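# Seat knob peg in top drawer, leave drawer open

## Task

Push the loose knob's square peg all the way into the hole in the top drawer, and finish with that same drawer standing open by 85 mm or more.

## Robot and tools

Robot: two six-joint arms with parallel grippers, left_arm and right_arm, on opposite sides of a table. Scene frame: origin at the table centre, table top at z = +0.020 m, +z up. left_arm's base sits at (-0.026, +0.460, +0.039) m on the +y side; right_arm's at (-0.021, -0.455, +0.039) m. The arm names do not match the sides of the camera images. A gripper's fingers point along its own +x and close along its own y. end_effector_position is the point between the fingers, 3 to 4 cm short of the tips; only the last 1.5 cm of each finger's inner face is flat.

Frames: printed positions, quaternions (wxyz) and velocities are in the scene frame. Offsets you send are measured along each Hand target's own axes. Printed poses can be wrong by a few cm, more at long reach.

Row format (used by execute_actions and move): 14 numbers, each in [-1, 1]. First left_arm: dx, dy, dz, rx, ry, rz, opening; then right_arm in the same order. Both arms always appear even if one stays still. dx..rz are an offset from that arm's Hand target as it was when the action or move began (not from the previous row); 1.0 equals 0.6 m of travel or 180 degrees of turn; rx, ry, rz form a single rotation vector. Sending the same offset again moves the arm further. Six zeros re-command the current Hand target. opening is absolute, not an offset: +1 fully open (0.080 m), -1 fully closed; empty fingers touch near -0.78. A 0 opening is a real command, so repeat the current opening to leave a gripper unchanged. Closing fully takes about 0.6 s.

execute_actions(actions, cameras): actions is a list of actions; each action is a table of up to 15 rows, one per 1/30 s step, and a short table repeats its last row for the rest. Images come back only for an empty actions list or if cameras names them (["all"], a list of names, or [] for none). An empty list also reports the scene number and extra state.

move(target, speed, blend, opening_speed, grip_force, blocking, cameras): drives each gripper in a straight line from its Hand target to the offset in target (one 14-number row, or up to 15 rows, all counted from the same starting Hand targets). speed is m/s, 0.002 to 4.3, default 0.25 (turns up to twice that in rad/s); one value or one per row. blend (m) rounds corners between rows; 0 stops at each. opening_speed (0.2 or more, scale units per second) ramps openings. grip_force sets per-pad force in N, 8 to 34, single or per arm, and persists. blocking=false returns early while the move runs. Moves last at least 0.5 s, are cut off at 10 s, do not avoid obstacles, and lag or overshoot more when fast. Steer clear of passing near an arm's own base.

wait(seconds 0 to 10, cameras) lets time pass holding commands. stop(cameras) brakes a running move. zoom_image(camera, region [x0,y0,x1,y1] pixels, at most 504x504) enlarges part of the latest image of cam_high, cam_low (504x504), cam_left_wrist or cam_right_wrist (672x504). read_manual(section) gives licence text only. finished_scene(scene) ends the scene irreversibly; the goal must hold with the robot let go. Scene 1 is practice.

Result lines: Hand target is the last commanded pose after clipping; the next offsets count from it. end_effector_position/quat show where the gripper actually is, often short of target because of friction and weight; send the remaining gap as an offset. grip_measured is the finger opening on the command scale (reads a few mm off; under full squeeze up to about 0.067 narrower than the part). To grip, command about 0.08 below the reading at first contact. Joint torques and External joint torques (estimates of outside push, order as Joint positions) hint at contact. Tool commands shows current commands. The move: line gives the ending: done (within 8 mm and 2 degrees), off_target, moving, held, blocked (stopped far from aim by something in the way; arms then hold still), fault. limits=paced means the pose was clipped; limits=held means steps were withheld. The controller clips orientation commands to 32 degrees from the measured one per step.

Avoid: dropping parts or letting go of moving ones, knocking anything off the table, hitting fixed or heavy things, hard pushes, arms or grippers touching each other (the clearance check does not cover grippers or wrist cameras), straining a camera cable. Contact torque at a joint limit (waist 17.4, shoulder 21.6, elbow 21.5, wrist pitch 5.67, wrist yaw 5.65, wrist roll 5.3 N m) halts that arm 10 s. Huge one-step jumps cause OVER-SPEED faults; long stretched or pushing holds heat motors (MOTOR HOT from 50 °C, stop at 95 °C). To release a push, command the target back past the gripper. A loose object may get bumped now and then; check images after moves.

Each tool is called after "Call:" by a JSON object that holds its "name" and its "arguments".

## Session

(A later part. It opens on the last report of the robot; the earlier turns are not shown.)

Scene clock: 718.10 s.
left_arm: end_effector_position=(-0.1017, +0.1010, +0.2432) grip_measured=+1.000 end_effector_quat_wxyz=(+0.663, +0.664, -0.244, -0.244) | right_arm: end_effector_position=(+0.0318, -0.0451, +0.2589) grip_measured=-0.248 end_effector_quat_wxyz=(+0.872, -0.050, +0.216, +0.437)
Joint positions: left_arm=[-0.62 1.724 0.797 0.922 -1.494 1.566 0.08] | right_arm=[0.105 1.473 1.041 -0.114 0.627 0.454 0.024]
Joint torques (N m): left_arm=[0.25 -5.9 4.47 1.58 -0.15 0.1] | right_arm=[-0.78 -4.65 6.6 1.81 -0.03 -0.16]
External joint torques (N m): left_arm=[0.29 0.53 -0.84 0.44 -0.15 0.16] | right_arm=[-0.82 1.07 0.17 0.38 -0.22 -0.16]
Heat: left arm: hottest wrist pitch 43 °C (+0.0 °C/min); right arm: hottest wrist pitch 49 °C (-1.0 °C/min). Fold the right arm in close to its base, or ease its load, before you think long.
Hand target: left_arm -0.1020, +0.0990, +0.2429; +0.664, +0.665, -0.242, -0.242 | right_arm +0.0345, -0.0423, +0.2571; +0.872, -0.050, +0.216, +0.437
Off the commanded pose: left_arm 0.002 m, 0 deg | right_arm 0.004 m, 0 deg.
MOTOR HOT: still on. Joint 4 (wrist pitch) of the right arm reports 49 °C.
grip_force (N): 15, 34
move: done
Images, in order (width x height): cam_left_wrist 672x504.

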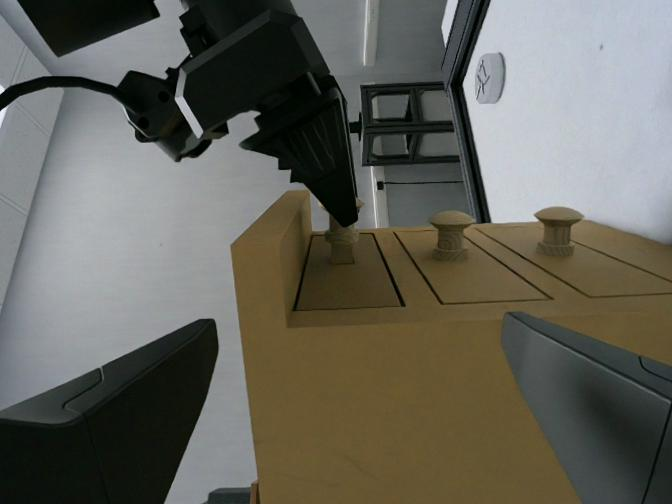

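Call:
{"name": "move", "arguments": {"target": [0,0,0,0,0,0,1.0,-0.0453,0.0018,-0.021,0,0,0,-0.36], "speed": 0.06, "cameras": ["cam_left_wrist","cam_right_wrist"]}}

Call:
{"name": "zoom_image", "arguments": {"camera": "cam_left_wrist", "region": [322, 236, 364, 278]}}

Call:
{"name": "zoom_image", "arguments": {"camera": "cam_left_wrist", "region": [306, 206, 376, 276]}}

Call:
{"name": "zoom_image", "arguments": {"camera": "cam_right_wrist", "region": [290, 200, 390, 300]}}

Scene clock: 720.27 s.
left_arm: end_effector_position=(-0.1017, +0.1010, +0.2432) grip_measured=+1.000 end_effector_quat_wxyz=(+0.663, +0.664, -0.244, -0.244) | right_arm: end_effector_position=(+0.0152, -0.0630, +0.2541) grip_measured=-0.248 end_effector_quat_wxyz=(+0.871, -0.055, +0.218, +0.437)
Joint positions: left_arm=[-0.62 1.724 0.797 0.922 -1.494 1.566 0.08] | right_arm=[0.168 1.419 0.988 -0.15 0.678 0.494 0.024]
Joint torques (N m): left_arm=[0.25 -5.9 4.48 1.57 -0.15 0.1] | right_arm=[0.32 -7.14 5.95 0.97 0.42 0.1]
External joint torques (N m): left_arm=[0.22 0.52 -0.8 0.44 -0.15 0.15] | right_arm=[0.3 -1.87 -0.42 -0.41 0.2 0.1]
Heat: left arm: hottest wrist pitch 43 °C (+0.0 °C/min); right arm: hottest wrist pitch 49 °C (-1.0 °C/min). Fold the right arm in close to its base, or ease its load, before you think long.
Hand target: left_arm -0.1020, +0.0990, +0.2429; +0.664, +0.665, -0.242, -0.242 | right_arm +0.0151, -0.0652, +0.2573; +0.872, -0.050, +0.216, +0.437
Off the commanded pose: left_arm 0.002 m, 0 deg | right_arm 0.004 m, 1 deg.
MOTOR HOT: still on. Joint 4 (wrist pitch) of the right arm reports 49 °C.
grip_force (N): 15, 34
move: done
Images, in order (width x height): cam_left_wrist 672x504, cam_right_wrist 672x504.

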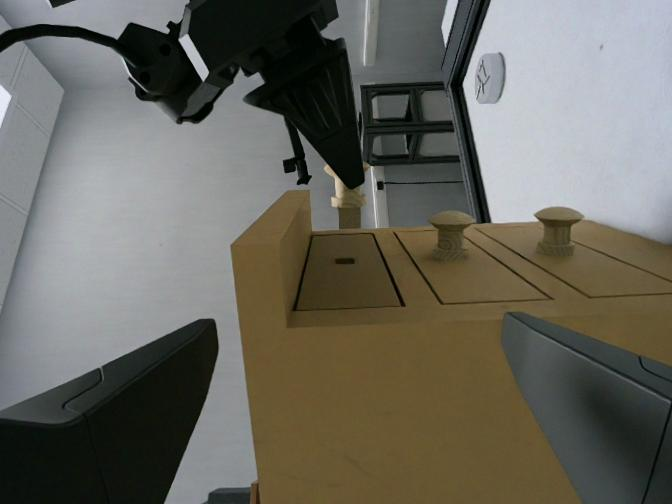

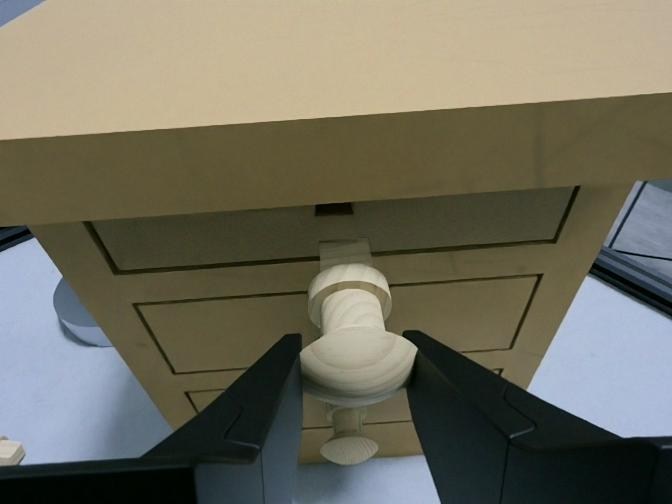

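Scaled by 12.000 from the camera's 672x504 image, which has a finer 960x720 frame.

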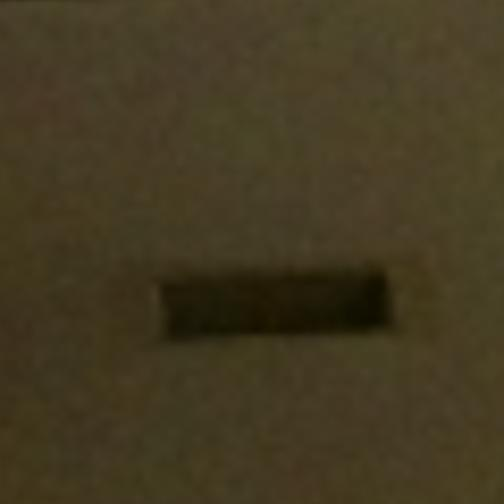

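Scaled by 7.200 from the camera's 672x504 image, which has a finer 960x720 frame.

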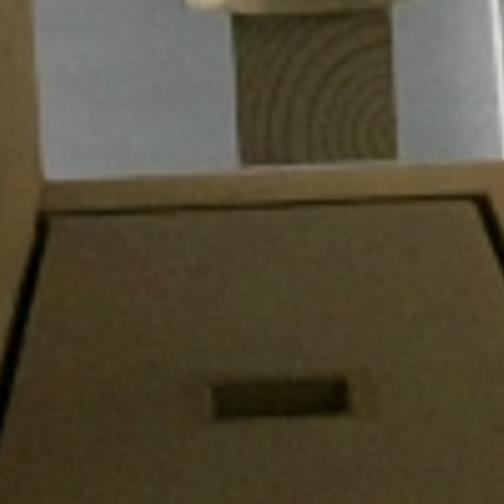

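Scaled by 5.040 from the camera's 672x504 image, which has a finer 960x720 frame.

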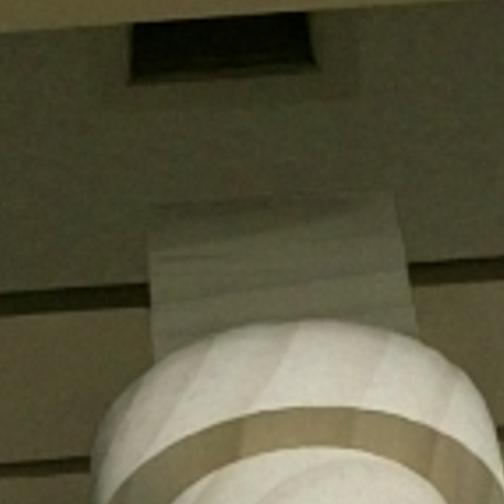

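Call:
{"name": "zoom_image", "arguments": {"camera": "cam_right_wrist", "region": [306, 192, 366, 232]}}

Scaled by 8.400 from the camera's 672x504 image, which has a finer 960x720 frame.

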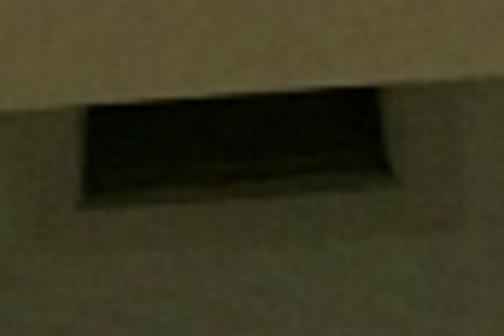

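Call:
{"name": "zoom_image", "arguments": {"camera": "cam_left_wrist", "region": [312, 186, 362, 236]}}

Call:
{"name": "zoom_image", "arguments": {"camera": "cam_right_wrist", "region": [308, 200, 380, 260]}}

Scaled by 10.080 from the camera's 672x504 image, which has a finer 960x720 frame.

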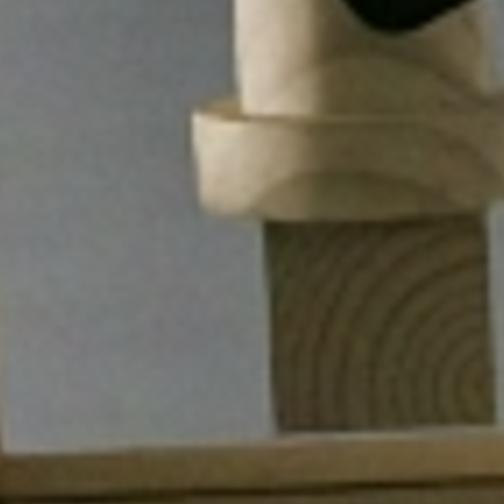

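Scaled by 7.000 from the camera's 672x504 image, which has a finer 960x720 frame.

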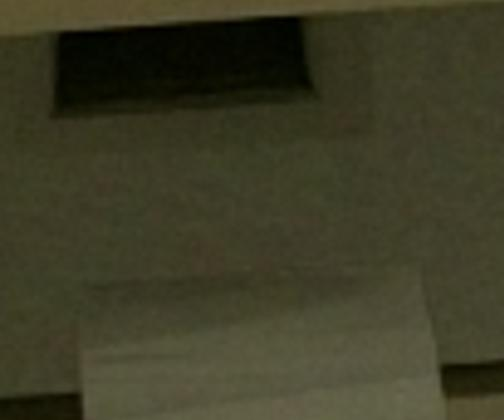

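Call:
{"name": "move", "arguments": {"target": [[0,0,0,0,0,0,1.0,-0.0032,0.0056,0.0241,0.00016,0.00221,-0.00015,-0.36],[0,0,0,0,0,0,1.0,0.03597,0.00239,0.0185,0.00016,0.00221,-0.00015,-0.36]], "speed": [0.05,0.04], "cameras": ["cam_left_wrist","cam_right_wrist"]}}

Call:
{"name": "zoom_image", "arguments": {"camera": "cam_left_wrist", "region": [322, 236, 364, 278]}}

Scene clock: 725.77 s.
left_arm: end_effector_position=(-0.1017, +0.1010, +0.2432) grip_measured=+1.000 end_effector_quat_wxyz=(+0.663, +0.664, -0.244, -0.244) | right_arm: end_effector_position=(+0.0286, -0.0476, +0.2554) grip_measured=-0.248 end_effector_quat_wxyz=(+0.871, -0.055, +0.222, +0.435)
Joint positions: left_arm=[-0.62 1.724 0.797 0.922 -1.494 1.566 0.08] | right_arm=[0.115 1.471 1.039 -0.135 0.633 0.469 0.024]
Joint torques (N m): left_arm=[0.22 -5.9 4.46 1.57 -0.15 0.1] | right_arm=[-0.44 -5.77 7.28 1.42 0.18 -0.16]
External joint torques (N m): left_arm=[0.23 0.53 -0.83 0.44 -0.15 0.15] | right_arm=[-0.44 -0.03 0.82 -0.01 -0.02 -0.16]
Heat: left arm: hottest wrist pitch 43 °C (+0.0 °C/min); right arm: hottest wrist pitch 48 °C (-2.0 °C/min). Fold the right arm in close to its base, or ease its load, before you think long.
Hand target: left_arm -0.1020, +0.0990, +0.2429; +0.664, +0.665, -0.242, -0.242 | right_arm +0.0290, -0.0453, +0.2584; +0.871, -0.051, +0.219, +0.436
Off the commanded pose: left_arm 0.002 m, 0 deg | right_arm 0.004 m, 0 deg.
MOTOR HOT: still on. Joint 4 (wrist pitch) of the right arm reports 48 °C.
grip_force (N): 15, 34
move: done
Images, in order (width x height): cam_left_wrist 672x504, cam_right_wrist 672x504.

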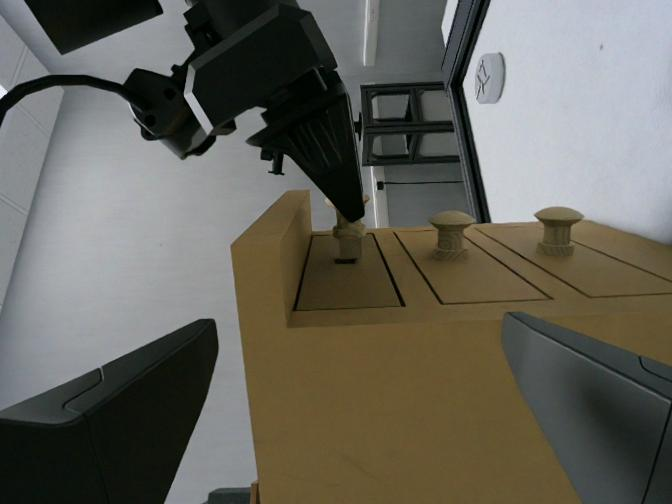

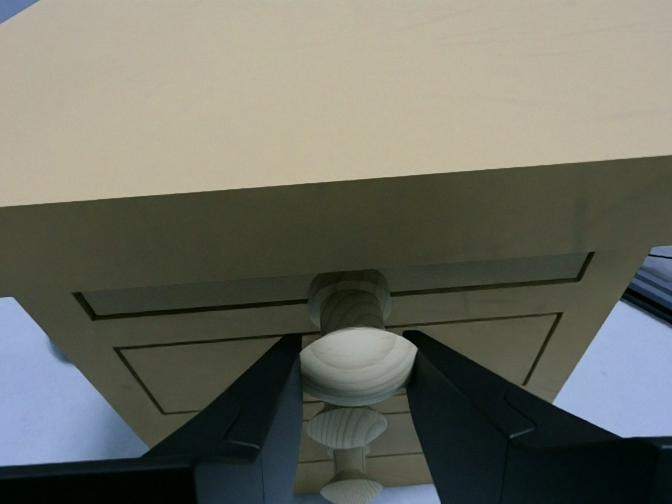

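Scaled by 12.000 from the camera's 672x504 image, which has a finer 960x720 frame.

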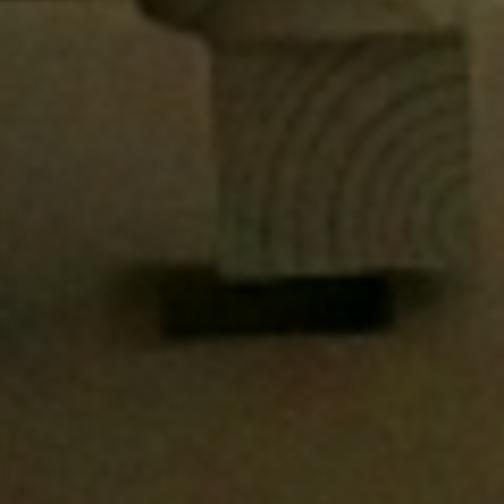

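Call:
{"name": "move", "arguments": {"target": [0,0,0,0,0,0,1.0,-0.00345,0.00078,0.00754,0,0,0,-0.36], "speed": 0.04, "cameras": ["cam_left_wrist"]}}

Call:
{"name": "zoom_image", "arguments": {"camera": "cam_left_wrist", "region": [322, 236, 364, 278]}}

Scene clock: 726.83 s.
left_arm: end_effector_position=(-0.1017, +0.1010, +0.2432) grip_measured=+1.000 end_effector_quat_wxyz=(+0.663, +0.664, -0.244, -0.244) | right_arm: end_effector_position=(+0.0286, -0.0474, +0.2576) grip_measured=-0.248 end_effector_quat_wxyz=(+0.871, -0.056, +0.222, +0.435)
Joint positions: left_arm=[-0.62 1.724 0.797 0.922 -1.494 1.566 0.08] | right_arm=[0.115 1.471 1.05 -0.15 0.633 0.469 0.024]
Joint torques (N m): left_arm=[0.23 -5.9 4.46 1.57 -0.16 0.1] | right_arm=[-0.43 -5.93 7.72 1 0.16 -0.08]
External joint torques (N m): left_arm=[0.19 0.58 -0.85 0.43 -0.15 0.15] | right_arm=[-0.41 -0.26 1.34 -0.4 -0.05 -0.08]
Heat: left arm: hottest wrist pitch 43 °C (+0.0 °C/min); right arm: hottest wrist pitch 48 °C (-2.0 °C/min). Fold the right arm in close to its base, or ease its load, before you think long.
Hand target: left_arm -0.1020, +0.0990, +0.2429; +0.664, +0.665, -0.242, -0.242 | right_arm +0.0291, -0.0453, +0.2633; +0.871, -0.051, +0.220, +0.436
Off the commanded pose: left_arm 0.002 m, 0 deg | right_arm 0.006 m, 1 deg.
MOTOR HOT: still on. Joint 4 (wrist pitch) of the right arm reports 48 °C.
grip_force (N): 15, 34
move: done
Images, in order (width x height): cam_left_wrist 672x504.

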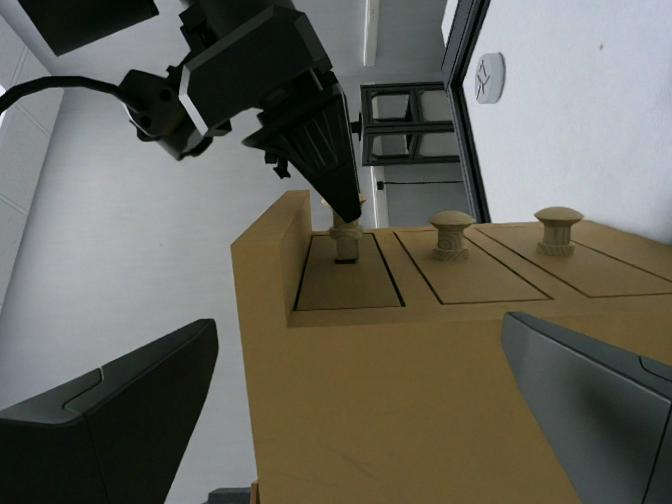

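Scaled by 12.000 from the camera's 672x504 image, which has a finer 960x720 frame.

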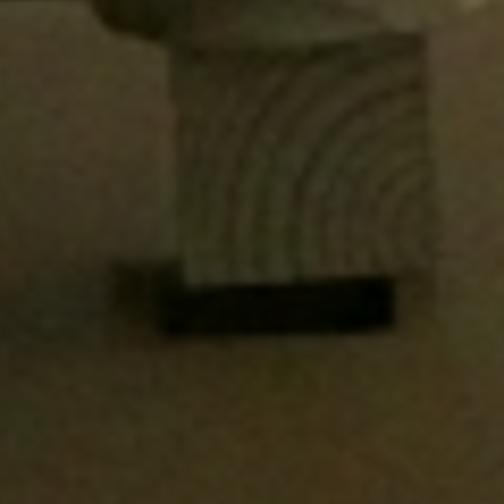

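Call:
{"name": "move", "arguments": {"target": [0,0,0,0,0,0,1.0,-0.00198,0.00179,0.00437,0,0,0,-0.36], "speed": 0.04, "cameras": ["cam_left_wrist"]}}

Call:
{"name": "zoom_image", "arguments": {"camera": "cam_left_wrist", "region": [322, 236, 364, 278]}}

Scene clock: 727.77 s.
left_arm: end_effector_position=(-0.1017, +0.1010, +0.2432) grip_measured=+1.000 end_effector_quat_wxyz=(+0.663, +0.664, -0.244, -0.244) | right_arm: end_effector_position=(+0.0285, -0.0469, +0.2607) grip_measured=-0.248 end_effector_quat_wxyz=(+0.871, -0.056, +0.222, +0.435)
Joint positions: left_arm=[-0.62 1.724 0.797 0.922 -1.494 1.566 0.08] | right_arm=[0.115 1.471 1.063 -0.162 0.633 0.469 0.024]
Joint torques (N m): left_arm=[0.23 -5.89 4.47 1.57 -0.15 0.1] | right_arm=[-0.23 -6.06 7.84 0.97 0.22 -0.08]
External joint torques (N m): left_arm=[0.24 0.58 -0.85 0.43 -0.15 0.15] | right_arm=[-0.24 -0.34 1.41 -0.45 0.02 -0.08]
Heat: left arm: hottest wrist pitch 43 °C (+0.0 °C/min); right arm: hottest wrist pitch 48 °C (-2.0 °C/min). Fold the right arm in close to its base, or ease its load, before you think long.
Hand target: left_arm -0.1020, +0.0990, +0.2429; +0.664, +0.665, -0.242, -0.242 | right_arm +0.0285, -0.0447, +0.2664; +0.871, -0.051, +0.220, +0.436
Off the commanded pose: left_arm 0.002 m, 0 deg | right_arm 0.006 m, 1 deg.
MOTOR HOT: still on. Joint 4 (wrist pitch) of the right arm reports 48 °C.
grip_force (N): 15, 34
move: done
Images, in order (width x height): cam_left_wrist 672x504.

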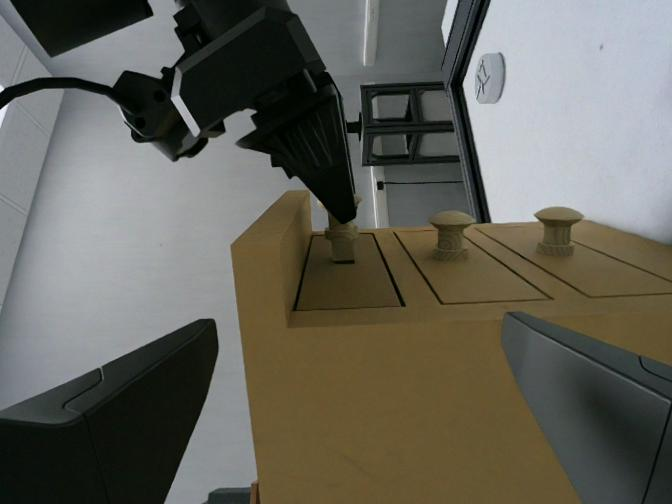

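Scaled by 12.000 from the camera's 672x504 image, which has a finer 960x720 frame.

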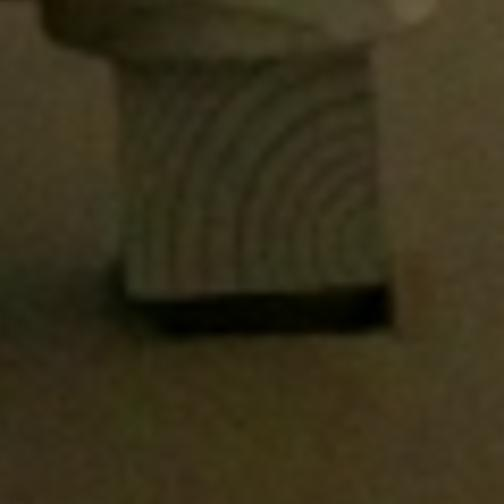

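Call:
{"name": "move", "arguments": {"target": [0,0,0,0,0,0,1.0,0.00252,0.0014,0.00102,0,0,0,-0.36], "speed": 0.03, "cameras": ["cam_left_wrist"]}}

Call:
{"name": "zoom_image", "arguments": {"camera": "cam_left_wrist", "region": [322, 236, 364, 278]}}

Scene clock: 729.10 s.
left_arm: end_effector_position=(-0.1017, +0.1010, +0.2432) grip_measured=+1.000 end_effector_quat_wxyz=(+0.663, +0.664, -0.244, -0.244) | right_arm: end_effector_position=(+0.0284, -0.0456, +0.2618) grip_measured=-0.248 end_effector_quat_wxyz=(+0.871, -0.055, +0.222, +0.435)
Joint positions: left_arm=[-0.62 1.724 0.797 0.922 -1.494 1.566 0.08] | right_arm=[0.115 1.475 1.068 -0.162 0.633 0.469 0.024]
Joint torques (N m): left_arm=[0.24 -5.89 4.46 1.57 -0.16 0.1] | right_arm=[-0.29 -5.69 7.73 1.09 0.14 -0.16]
External joint torques (N m): left_arm=[0.23 0.61 -0.85 0.43 -0.15 0.15] | right_arm=[-0.29 0.07 1.3 -0.32 -0.06 -0.16]
Heat: left arm: hottest wrist pitch 43 °C (+0.0 °C/min); right arm: hottest wrist pitch 48 °C (-2.0 °C/min). Fold the right arm in close to its base, or ease its load, before you think long.
Hand target: left_arm -0.1020, +0.0990, +0.2429; +0.664, +0.665, -0.242, -0.242 | right_arm +0.0289, -0.0429, +0.2664; +0.871, -0.051, +0.219, +0.436
Off the commanded pose: left_arm 0.002 m, 0 deg | right_arm 0.005 m, 1 deg.
MOTOR HOT: still on. Joint 4 (wrist pitch) of the right arm reports 48 °C.
grip_force (N): 15, 34
move: done
Images, in order (width x height): cam_left_wrist 672x504.

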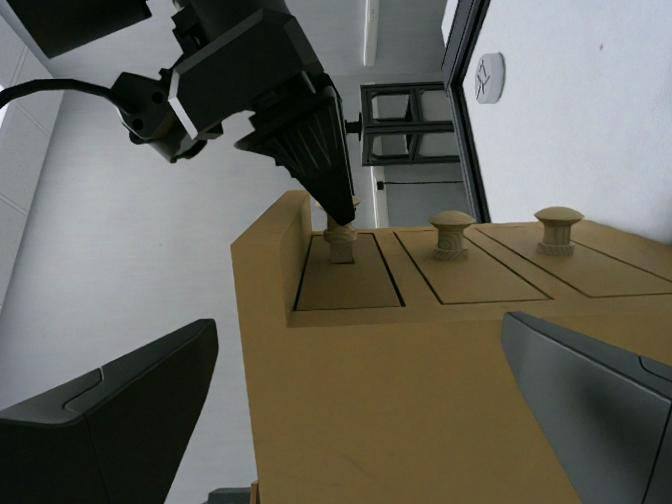

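Scaled by 12.000 from the camera's 672x504 image, which has a finer 960x720 frame.

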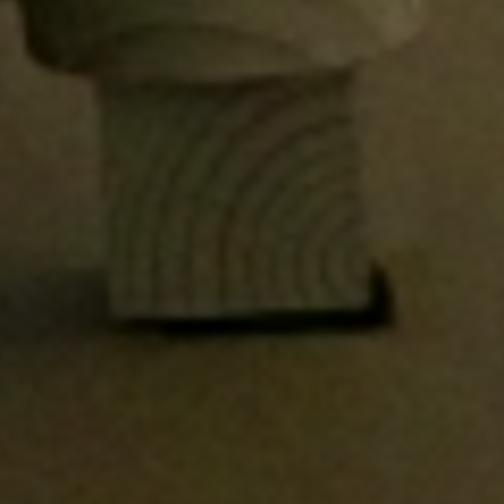

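Call:
{"name": "move", "arguments": {"target": [0,0,0,0,0,0,1.0,0.00138,-0.00031,-0.00302,0,0,0,-0.36], "speed": 0.03, "cameras": ["cam_left_wrist"]}}

Call:
{"name": "zoom_image", "arguments": {"camera": "cam_left_wrist", "region": [322, 236, 364, 278]}}

Scene clock: 730.13 s.
left_arm: end_effector_position=(-0.1017, +0.1010, +0.2432) grip_measured=+1.000 end_effector_quat_wxyz=(+0.663, +0.664, -0.244, -0.244) | right_arm: end_effector_position=(+0.0283, -0.0451, +0.2618) grip_measured=-0.248 end_effector_quat_wxyz=(+0.871, -0.054, +0.221, +0.435)
Joint positions: left_arm=[-0.62 1.724 0.797 0.922 -1.494 1.566 0.08] | right_arm=[0.115 1.476 1.068 -0.159 0.633 0.469 0.024]
Joint torques (N m): left_arm=[0.25 -5.9 4.47 1.57 -0.15 0.1] | right_arm=[-0.08 -5.54 7.29 1.4 0.19 -0.1]
External joint torques (N m): left_arm=[0.29 0.59 -0.88 0.42 -0.15 0.15] | right_arm=[-0.06 0.18 0.91 0 -0.02 -0.1]
Heat: left arm: hottest wrist pitch 43 °C (+0.0 °C/min); right arm: hottest wrist pitch 48 °C (-2.0 °C/min). Fold the right arm in close to its base, or ease its load, before you think long.
Hand target: left_arm -0.1020, +0.0990, +0.2429; +0.664, +0.665, -0.242, -0.242 | right_arm +0.0288, -0.0430, +0.2643; +0.871, -0.051, +0.220, +0.436
Off the commanded pose: left_arm 0.002 m, 0 deg | right_arm 0.003 m, 0 deg.
MOTOR HOT: still on. Joint 4 (wrist pitch) of the right arm reports 48 °C.
grip_force (N): 15, 34
move: done
Images, in order (width x height): cam_left_wrist 672x504.

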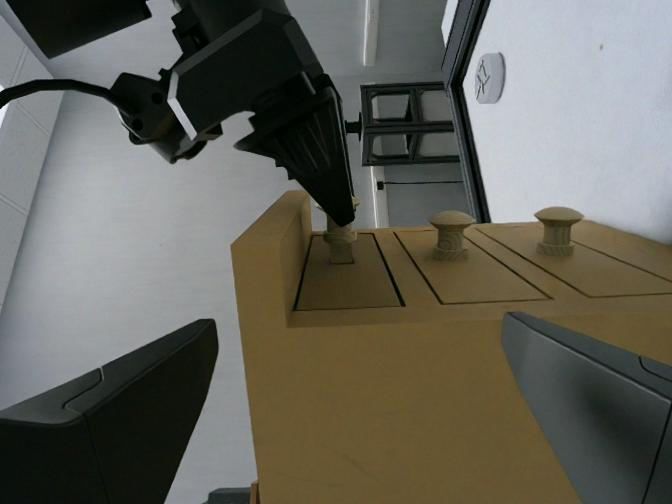

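Scaled by 12.000 from the camera's 672x504 image, which has a finer 960x720 frame.

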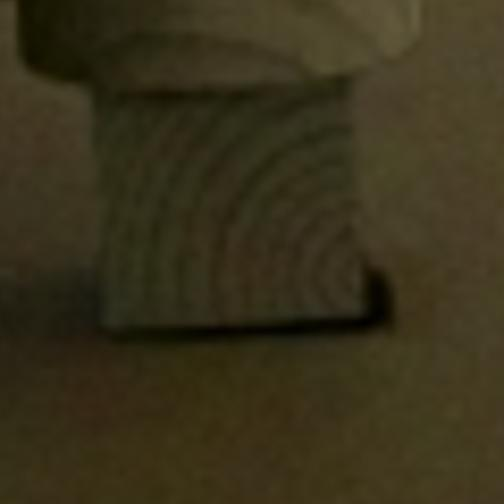

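Call:
{"name": "move", "arguments": {"target": [0,0,0,0,0,0,1.0,0.00125,-0.00127,-0.00481,0,0,0,-0.36], "speed": 0.03, "cameras": ["cam_left_wrist"]}}

Call:
{"name": "zoom_image", "arguments": {"camera": "cam_left_wrist", "region": [322, 236, 364, 278]}}

Scene clock: 731.37 s.
left_arm: end_effector_position=(-0.1017, +0.1010, +0.2432) grip_measured=+1.000 end_effector_quat_wxyz=(+0.663, +0.664, -0.244, -0.244) | right_arm: end_effector_position=(+0.0283, -0.0443, +0.2627) grip_measured=-0.248 end_effector_quat_wxyz=(+0.871, -0.050, +0.220, +0.436)
Joint positions: left_arm=[-0.62 1.724 0.797 0.922 -1.494 1.566 0.08] | right_arm=[0.115 1.476 1.067 -0.148 0.633 0.469 0.024]
Joint torques (N m): left_arm=[0.23 -5.89 4.46 1.57 -0.15 0.1] | right_arm=[-0.13 -5.69 6.33 1.47 0.15 -0.15]
External joint torques (N m): left_arm=[0.23 0.64 -0.91 0.42 -0.15 0.16] | right_arm=[-0.09 0.05 -0.08 0.06 -0.06 -0.15]
Heat: left arm: hottest wrist pitch 43 °C (+0.0 °C/min); right arm: hottest wrist pitch 48 °C (-2.0 °C/min). Fold the right arm in close to its base, or ease its load, before you think long.
Hand target: left_arm -0.1020, +0.0990, +0.2429; +0.664, +0.665, -0.242, -0.242 | right_arm +0.0288, -0.0436, +0.2614; +0.871, -0.051, +0.219, +0.436
Off the commanded pose: left_arm 0.002 m, 0 deg | right_arm 0.002 m, 0 deg.
MOTOR HOT: still on. Joint 4 (wrist pitch) of the right arm reports 48 °C.
grip_force (N): 15, 34
move: done
Images, in order (width x height): cam_left_wrist 672x504.

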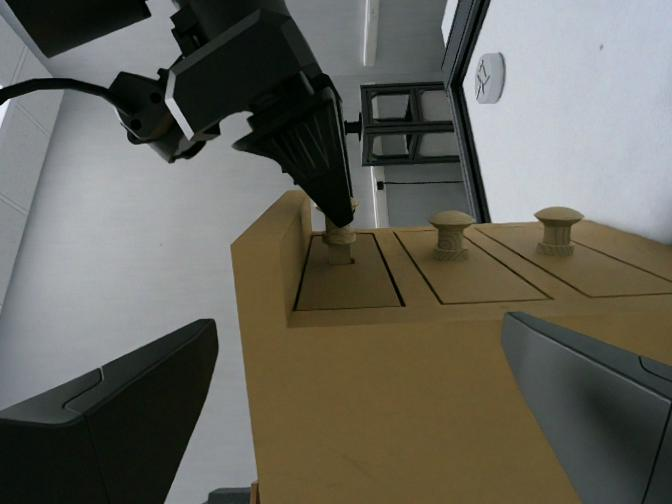

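Scaled by 12.000 from the camera's 672x504 image, which has a finer 960x720 frame.

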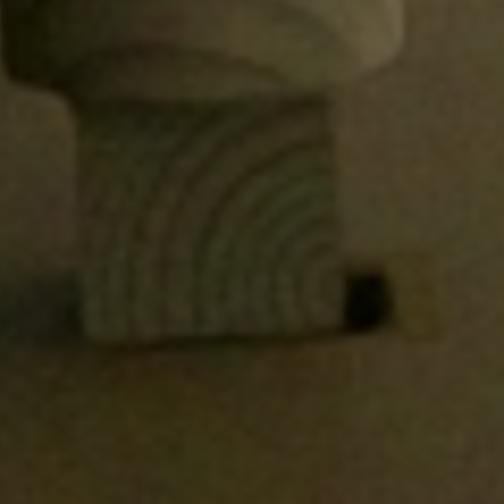

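Call:
{"name": "zoom_image", "arguments": {"camera": "cam_left_wrist", "region": [285, 225, 345, 275]}}

Call:
{"name": "zoom_image", "arguments": {"camera": "cam_left_wrist", "region": [360, 225, 420, 275]}}

Call:
{"name": "zoom_image", "arguments": {"camera": "cam_left_wrist", "region": [285, 270, 345, 320]}}

Call:
{"name": "zoom_image", "arguments": {"camera": "cam_left_wrist", "region": [380, 270, 440, 320]}}

Scaled by 8.400 from the camera's 672x504 image, which has a finer 960x720 frame.

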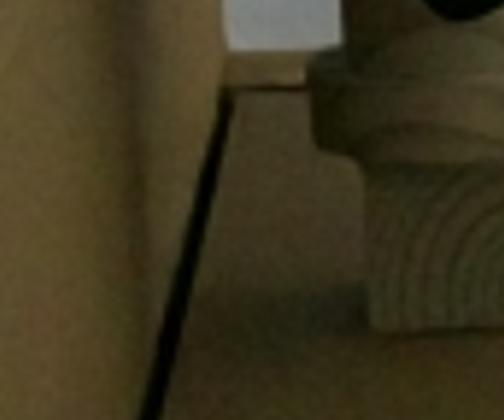

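Scaled by 8.400 from the camera's 672x504 image, which has a finer 960x720 frame.

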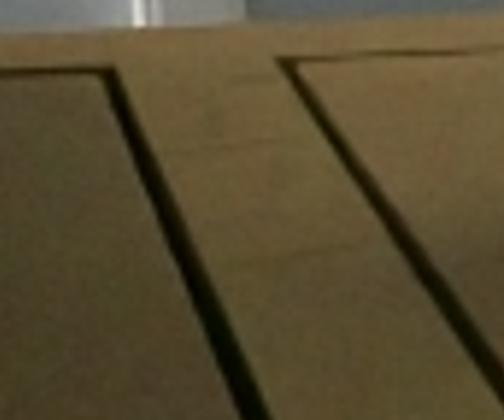

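Scaled by 8.400 from the camera's 672x504 image, which has a finer 960x720 frame.

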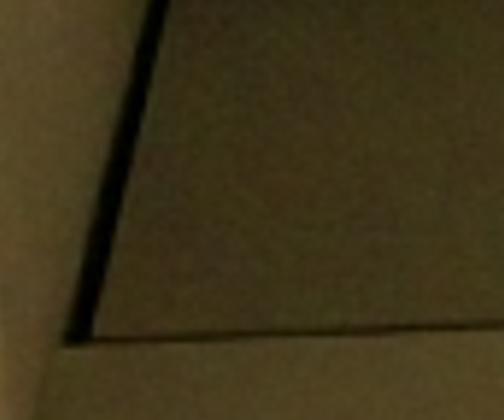

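Scaled by 8.400 from the camera's 672x504 image, which has a finer 960x720 frame.

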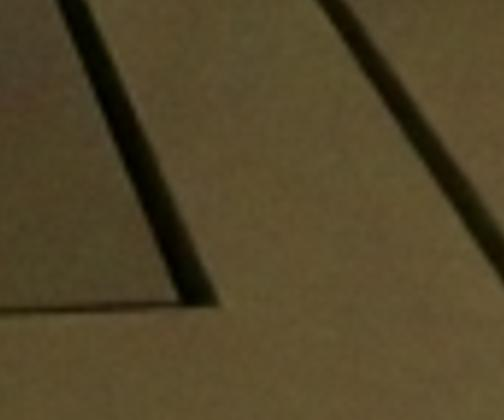

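Call:
{"name": "zoom_image", "arguments": {"camera": "cam_left_wrist", "region": [420, 210, 480, 270]}}

Call:
{"name": "zoom_image", "arguments": {"camera": "cam_left_wrist", "region": [420, 270, 480, 320]}}

Call:
{"name": "zoom_image", "arguments": {"camera": "cam_left_wrist", "region": [510, 265, 570, 315]}}

Call:
{"name": "zoom_image", "arguments": {"camera": "cam_left_wrist", "region": [455, 215, 515, 265]}}

Scaled by 8.400 from the camera's 672x504 image, which has a finer 960x720 frame.

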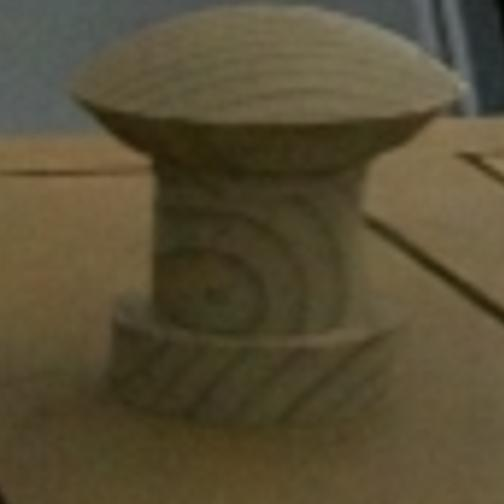

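Scaled by 8.400 from the camera's 672x504 image, which has a finer 960x720 frame.

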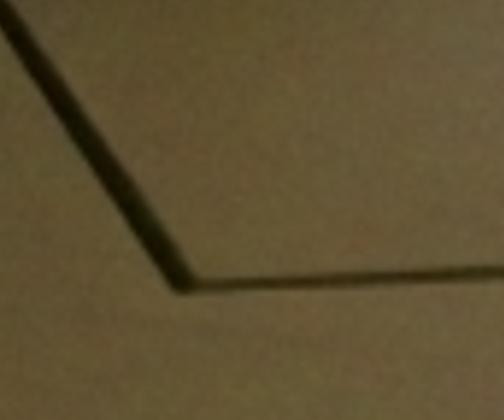

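Scaled by 8.400 from the camera's 672x504 image, which has a finer 960x720 frame.

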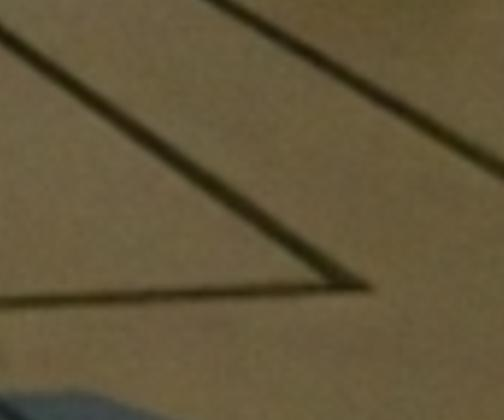

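Scaled by 8.400 from the camera's 672x504 image, which has a finer 960x720 frame.

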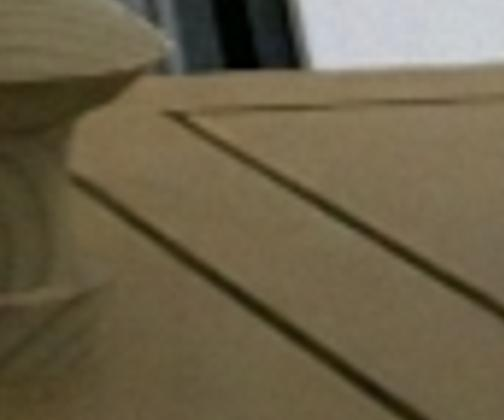

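Call:
{"name": "move", "arguments": {"target": [0,0,0,0,0,0,1.0,0.00134,-0.00125,-0.00698,-0.00027,-0.00387,0.00027,-0.36], "speed": 0.03, "cameras": ["cam_left_wrist"]}}

Call:
{"name": "zoom_image", "arguments": {"camera": "cam_left_wrist", "region": [322, 236, 364, 278]}}

Scene clock: 736.90 s.
left_arm: end_effector_position=(-0.1017, +0.1010, +0.2432) grip_measured=+1.000 end_effector_quat_wxyz=(+0.663, +0.664, -0.244, -0.244) | right_arm: end_effector_position=(+0.0285, -0.0445, +0.2577) grip_measured=-0.248 end_effector_quat_wxyz=(+0.872, -0.048, +0.216, +0.437)
Joint positions: left_arm=[-0.62 1.724 0.797 0.922 -1.494 1.566 0.08] | right_arm=[0.115 1.476 1.039 -0.109 0.634 0.463 0.024]
Joint torques (N m): left_arm=[0.22 -5.9 4.45 1.57 -0.16 0.1] | right_arm=[0.05 -5.91 5.99 1.43 0.38 -0.16]
External joint torques (N m): left_arm=[0.19 0.53 -0.84 0.44 -0.15 0.15] | right_arm=[0.04 -0.12 -0.47 -0.01 0.18 -0.16]
Heat: left arm: hottest wrist pitch 44 °C (+1.0 °C/min); right arm: hottest wrist pitch 48 °C (-3.0 °C/min). Fold the right arm in close to its base, or ease its load, before you think long.
Hand target: left_arm -0.1020, +0.0990, +0.2429; +0.664, +0.665, -0.242, -0.242 | right_arm +0.0284, -0.0447, +0.2572; +0.872, -0.049, +0.214, +0.437
Off the commanded pose: left_arm 0.002 m, 0 deg | right_arm 0.001 m, 0 deg.
MOTOR HOT: still on. Joint 4 (wrist pitch) of the right arm reports 48 °C.
grip_force (N): 15, 34
move: done
Images, in order (width x height): cam_left_wrist 672x504.

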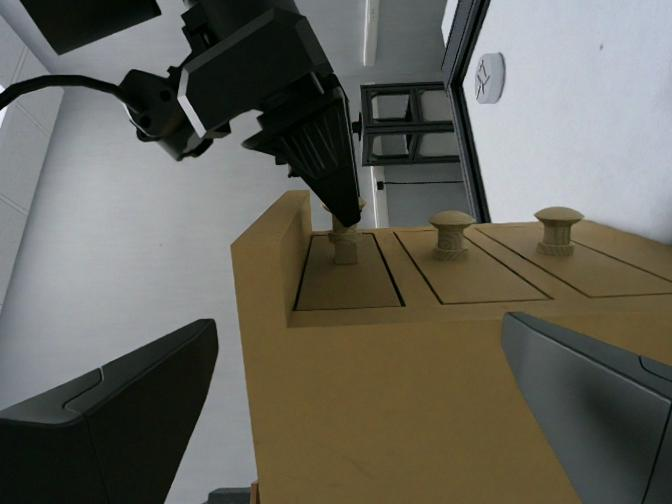

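Scaled by 12.000 from the camera's 672x504 image, which has a finer 960x720 frame.

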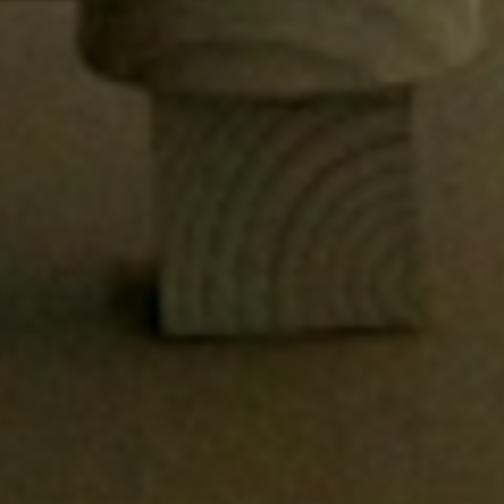

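Call:
{"name": "move", "arguments": {"target": [0,0,0,0,0,0,1.0,0,0,0,-0.0001,-0.00138,0.0001,-0.36], "speed": 0.03, "cameras": ["cam_left_wrist"]}}

Call:
{"name": "zoom_image", "arguments": {"camera": "cam_left_wrist", "region": [322, 236, 364, 278]}}

Scene clock: 738.20 s.
left_arm: end_effector_position=(-0.1017, +0.1010, +0.2432) grip_measured=+1.000 end_effector_quat_wxyz=(+0.663, +0.664, -0.244, -0.244) | right_arm: end_effector_position=(+0.0286, -0.0445, +0.2573) grip_measured=-0.248 end_effector_quat_wxyz=(+0.872, -0.047, +0.214, +0.437)
Joint positions: left_arm=[-0.62 1.724 0.797 0.922 -1.494 1.566 0.08] | right_arm=[0.116 1.476 1.034 -0.1 0.637 0.46 0.024]
Joint torques (N m): left_arm=[0.23 -5.9 4.45 1.57 -0.16 0.1] | right_arm=[0.14 -6.22 6.09 1.35 0.41 -0.16]
External joint torques (N m): left_arm=[0.2 0.59 -0.86 0.43 -0.15 0.15] | right_arm=[0.13 -0.61 -0.22 -0.05 0.22 -0.15]
Heat: left arm: hottest wrist pitch 44 °C (+1.0 °C/min); right arm: hottest wrist pitch 48 °C (-3.0 °C/min). Fold the right arm in close to its base, or ease its load, before you think long.
Hand target: left_arm -0.1020, +0.0990, +0.2429; +0.664, +0.665, -0.242, -0.242 | right_arm +0.0285, -0.0447, +0.2571; +0.873, -0.048, +0.212, +0.437
Off the commanded pose: left_arm 0.002 m, 0 deg | right_arm 0.000 m, 0 deg.
MOTOR HOT: still on. Joint 4 (wrist pitch) of the right arm reports 48 °C.
grip_force (N): 15, 34
move: done
Images, in order (width x height): cam_left_wrist 672x504.

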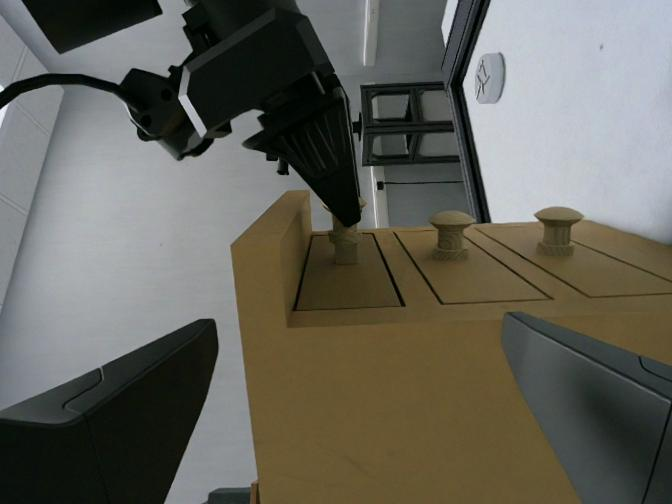

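Scaled by 12.000 from the camera's 672x504 image, which has a finer 960x720 frame.

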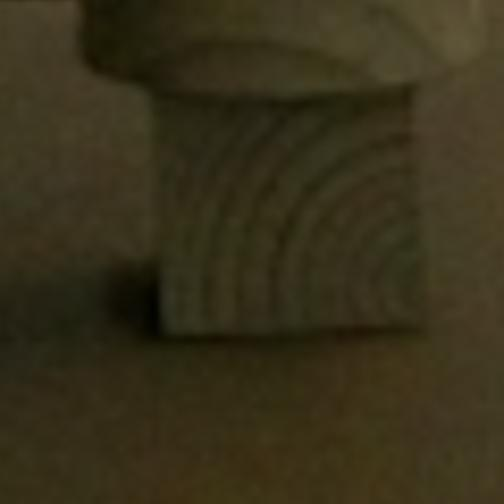

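Call:
{"name": "move", "arguments": {"target": [0,0,0,0,0,0,1.0,-0.00138,0.00031,0.00302,0,0,0,-0.36], "speed": 0.03, "cameras": ["cam_left_wrist"]}}

Call:
{"name": "zoom_image", "arguments": {"camera": "cam_left_wrist", "region": [322, 236, 364, 278]}}

Scene clock: 739.13 s.
left_arm: end_effector_position=(-0.1017, +0.1010, +0.2432) grip_measured=+1.000 end_effector_quat_wxyz=(+0.663, +0.664, -0.244, -0.244) | right_arm: end_effector_position=(+0.0287, -0.0447, +0.2570) grip_measured=-0.248 end_effector_quat_wxyz=(+0.872, -0.048, +0.214, +0.437)
Joint positions: left_arm=[-0.62 1.724 0.797 0.922 -1.494 1.566 0.08] | right_arm=[0.116 1.476 1.034 -0.102 0.637 0.46 0.024]
Joint torques (N m): left_arm=[0.24 -5.9 4.46 1.57 -0.15 0.1] | right_arm=[-0.02 -6.43 6.52 1.02 0.39 -0.09]
External joint torques (N m): left_arm=[0.23 0.58 -0.85 0.43 -0.15 0.15] | right_arm=[-0.08 -0.78 0.19 -0.38 0.2 -0.09]
Heat: left arm: hottest wrist pitch 44 °C (+1.0 °C/min); right arm: hottest wrist pitch 48 °C (-3.0 °C/min). Fold the right arm in close to its base, or ease its load, before you think long.
Hand target: left_arm -0.1020, +0.0990, +0.2429; +0.664, +0.665, -0.242, -0.242 | right_arm +0.0286, -0.0447, +0.2591; +0.873, -0.048, +0.212, +0.437
Off the commanded pose: left_arm 0.002 m, 0 deg | right_arm 0.002 m, 0 deg.
MOTOR HOT: still on. Joint 4 (wrist pitch) of the right arm reports 48 °C.
grip_force (N): 15, 34
move: done
Images, in order (width x height): cam_left_wrist 672x504.

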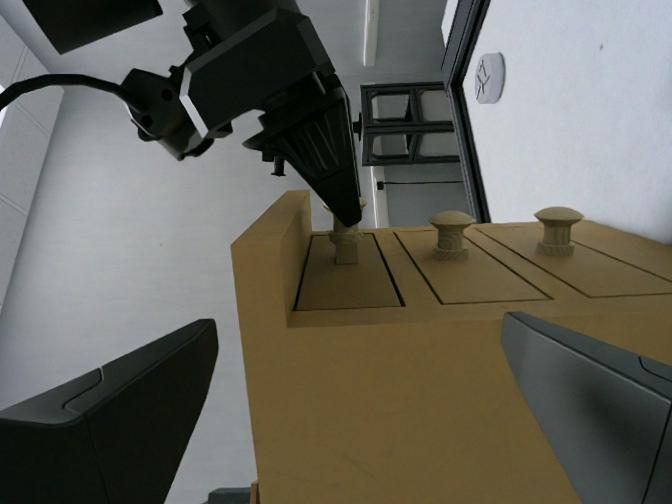

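Scaled by 12.000 from the camera's 672x504 image, which has a finer 960x720 frame.

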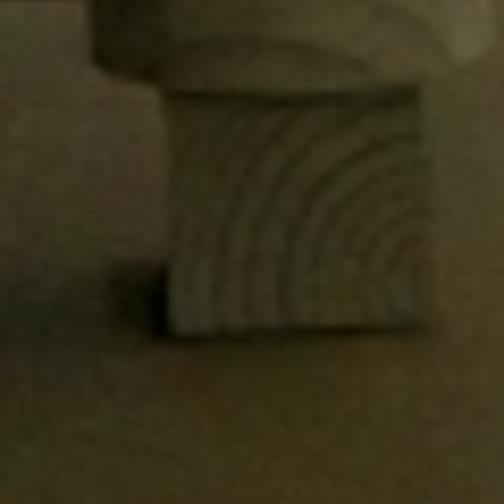

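Call:
{"name": "move", "arguments": {"target": [0,0,0,0,0,0,1.0,-0.00207,0.00047,0.00452,0,0,0,-0.36], "speed": 0.03, "cameras": ["cam_left_wrist"]}}

Call:
{"name": "zoom_image", "arguments": {"camera": "cam_left_wrist", "region": [322, 236, 364, 278]}}

Scene clock: 740.13 s.
left_arm: end_effector_position=(-0.1017, +0.1010, +0.2432) grip_measured=+1.000 end_effector_quat_wxyz=(+0.663, +0.664, -0.244, -0.244) | right_arm: end_effector_position=(+0.0288, -0.0459, +0.2551) grip_measured=-0.248 end_effector_quat_wxyz=(+0.872, -0.054, +0.217, +0.436)
Joint positions: left_arm=[-0.62 1.724 0.797 0.922 -1.494 1.566 0.08] | right_arm=[0.116 1.476 1.034 -0.114 0.637 0.46 0.024]
Joint torques (N m): left_arm=[0.24 -5.89 4.46 1.57 -0.15 0.1] | right_arm=[-0.09 -6.8 7.8 1 0.38 -0.09]
External joint torques (N m): left_arm=[0.24 0.6 -0.88 0.43 -0.15 0.15] | right_arm=[-0.09 -1.21 1.51 -0.39 0.19 -0.09]
Heat: left arm: hottest wrist pitch 44 °C (+1.0 °C/min); right arm: hottest wrist pitch 48 °C (-3.0 °C/min). Fold the right arm in close to its base, or ease its load, before you think long.
Hand target: left_arm -0.1020, +0.0990, +0.2429; +0.664, +0.665, -0.242, -0.242 | right_arm +0.0286, -0.0448, +0.2621; +0.873, -0.048, +0.212, +0.437
Off the commanded pose: left_arm 0.002 m, 0 deg | right_arm 0.007 m, 1 deg.
MOTOR HOT: still on. Joint 4 (wrist pitch) of the right arm reports 48 °C.
grip_force (N): 15, 34
move: done
Images, in order (width x height): cam_left_wrist 672x504.

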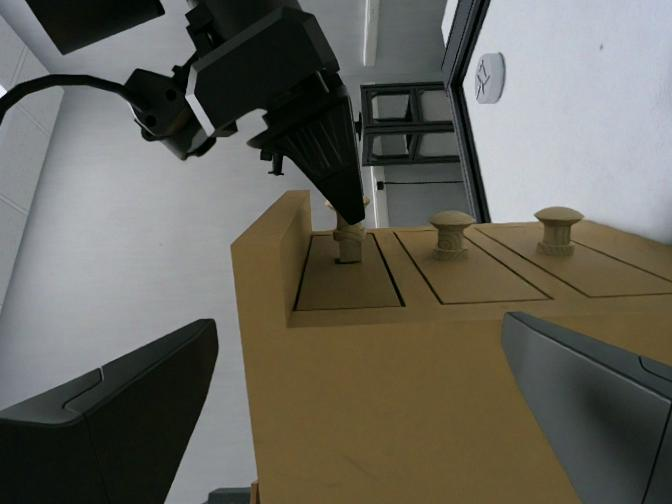

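Scaled by 12.000 from the camera's 672x504 image, which has a finer 960x720 frame.

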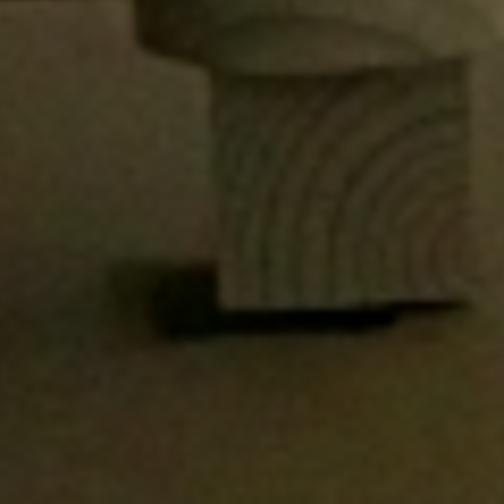

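Call:
{"name": "move", "arguments": {"target": [0,0,0,0,0,0,1.0,-0.00158,0.00252,0.00564,0,0,0,-0.36], "speed": 0.03, "cameras": ["cam_left_wrist"]}}

Call:
{"name": "zoom_image", "arguments": {"camera": "cam_left_wrist", "region": [322, 236, 364, 278]}}

Scene clock: 741.23 s.
left_arm: end_effector_position=(-0.1017, +0.1010, +0.2432) grip_measured=+1.000 end_effector_quat_wxyz=(+0.663, +0.664, -0.244, -0.244) | right_arm: end_effector_position=(+0.0287, -0.0452, +0.2587) grip_measured=-0.248 end_effector_quat_wxyz=(+0.872, -0.054, +0.217, +0.436)
Joint positions: left_arm=[-0.62 1.724 0.797 0.922 -1.494 1.566 0.08] | right_arm=[0.116 1.476 1.049 -0.13 0.638 0.46 0.024]
Joint torques (N m): left_arm=[0.23 -5.89 4.46 1.57 -0.15 0.1] | right_arm=[0.47 -6.43 7.87 0.99 0.37 -0.08]
External joint torques (N m): left_arm=[0.27 0.57 -0.85 0.43 -0.15 0.15] | right_arm=[0.46 -0.71 1.47 -0.43 0.18 -0.08]
Heat: left arm: hottest wrist pitch 44 °C (+1.0 °C/min); right arm: hottest wrist pitch 48 °C (-3.0 °C/min). Fold the right arm in close to its base, or ease its load, before you think long.
Hand target: left_arm -0.1020, +0.0990, +0.2429; +0.664, +0.665, -0.242, -0.242 | right_arm +0.0280, -0.0436, +0.2658; +0.873, -0.048, +0.212, +0.437
Off the commanded pose: left_arm 0.002 m, 0 deg | right_arm 0.007 m, 1 deg.
MOTOR HOT: still on. Joint 4 (wrist pitch) of the right arm reports 48 °C.
grip_force (N): 15, 34
move: done
Images, in order (width x height): cam_left_wrist 672x504.

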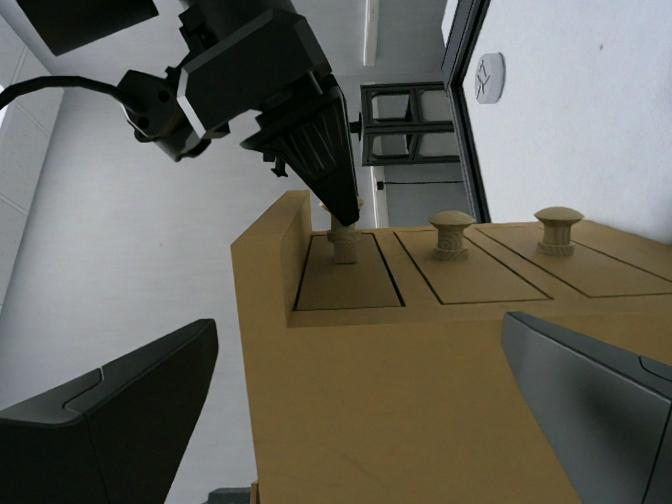

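Scaled by 12.000 from the camera's 672x504 image, which has a finer 960x720 frame.

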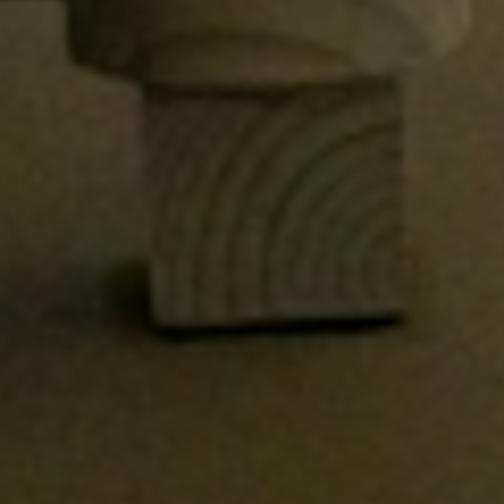

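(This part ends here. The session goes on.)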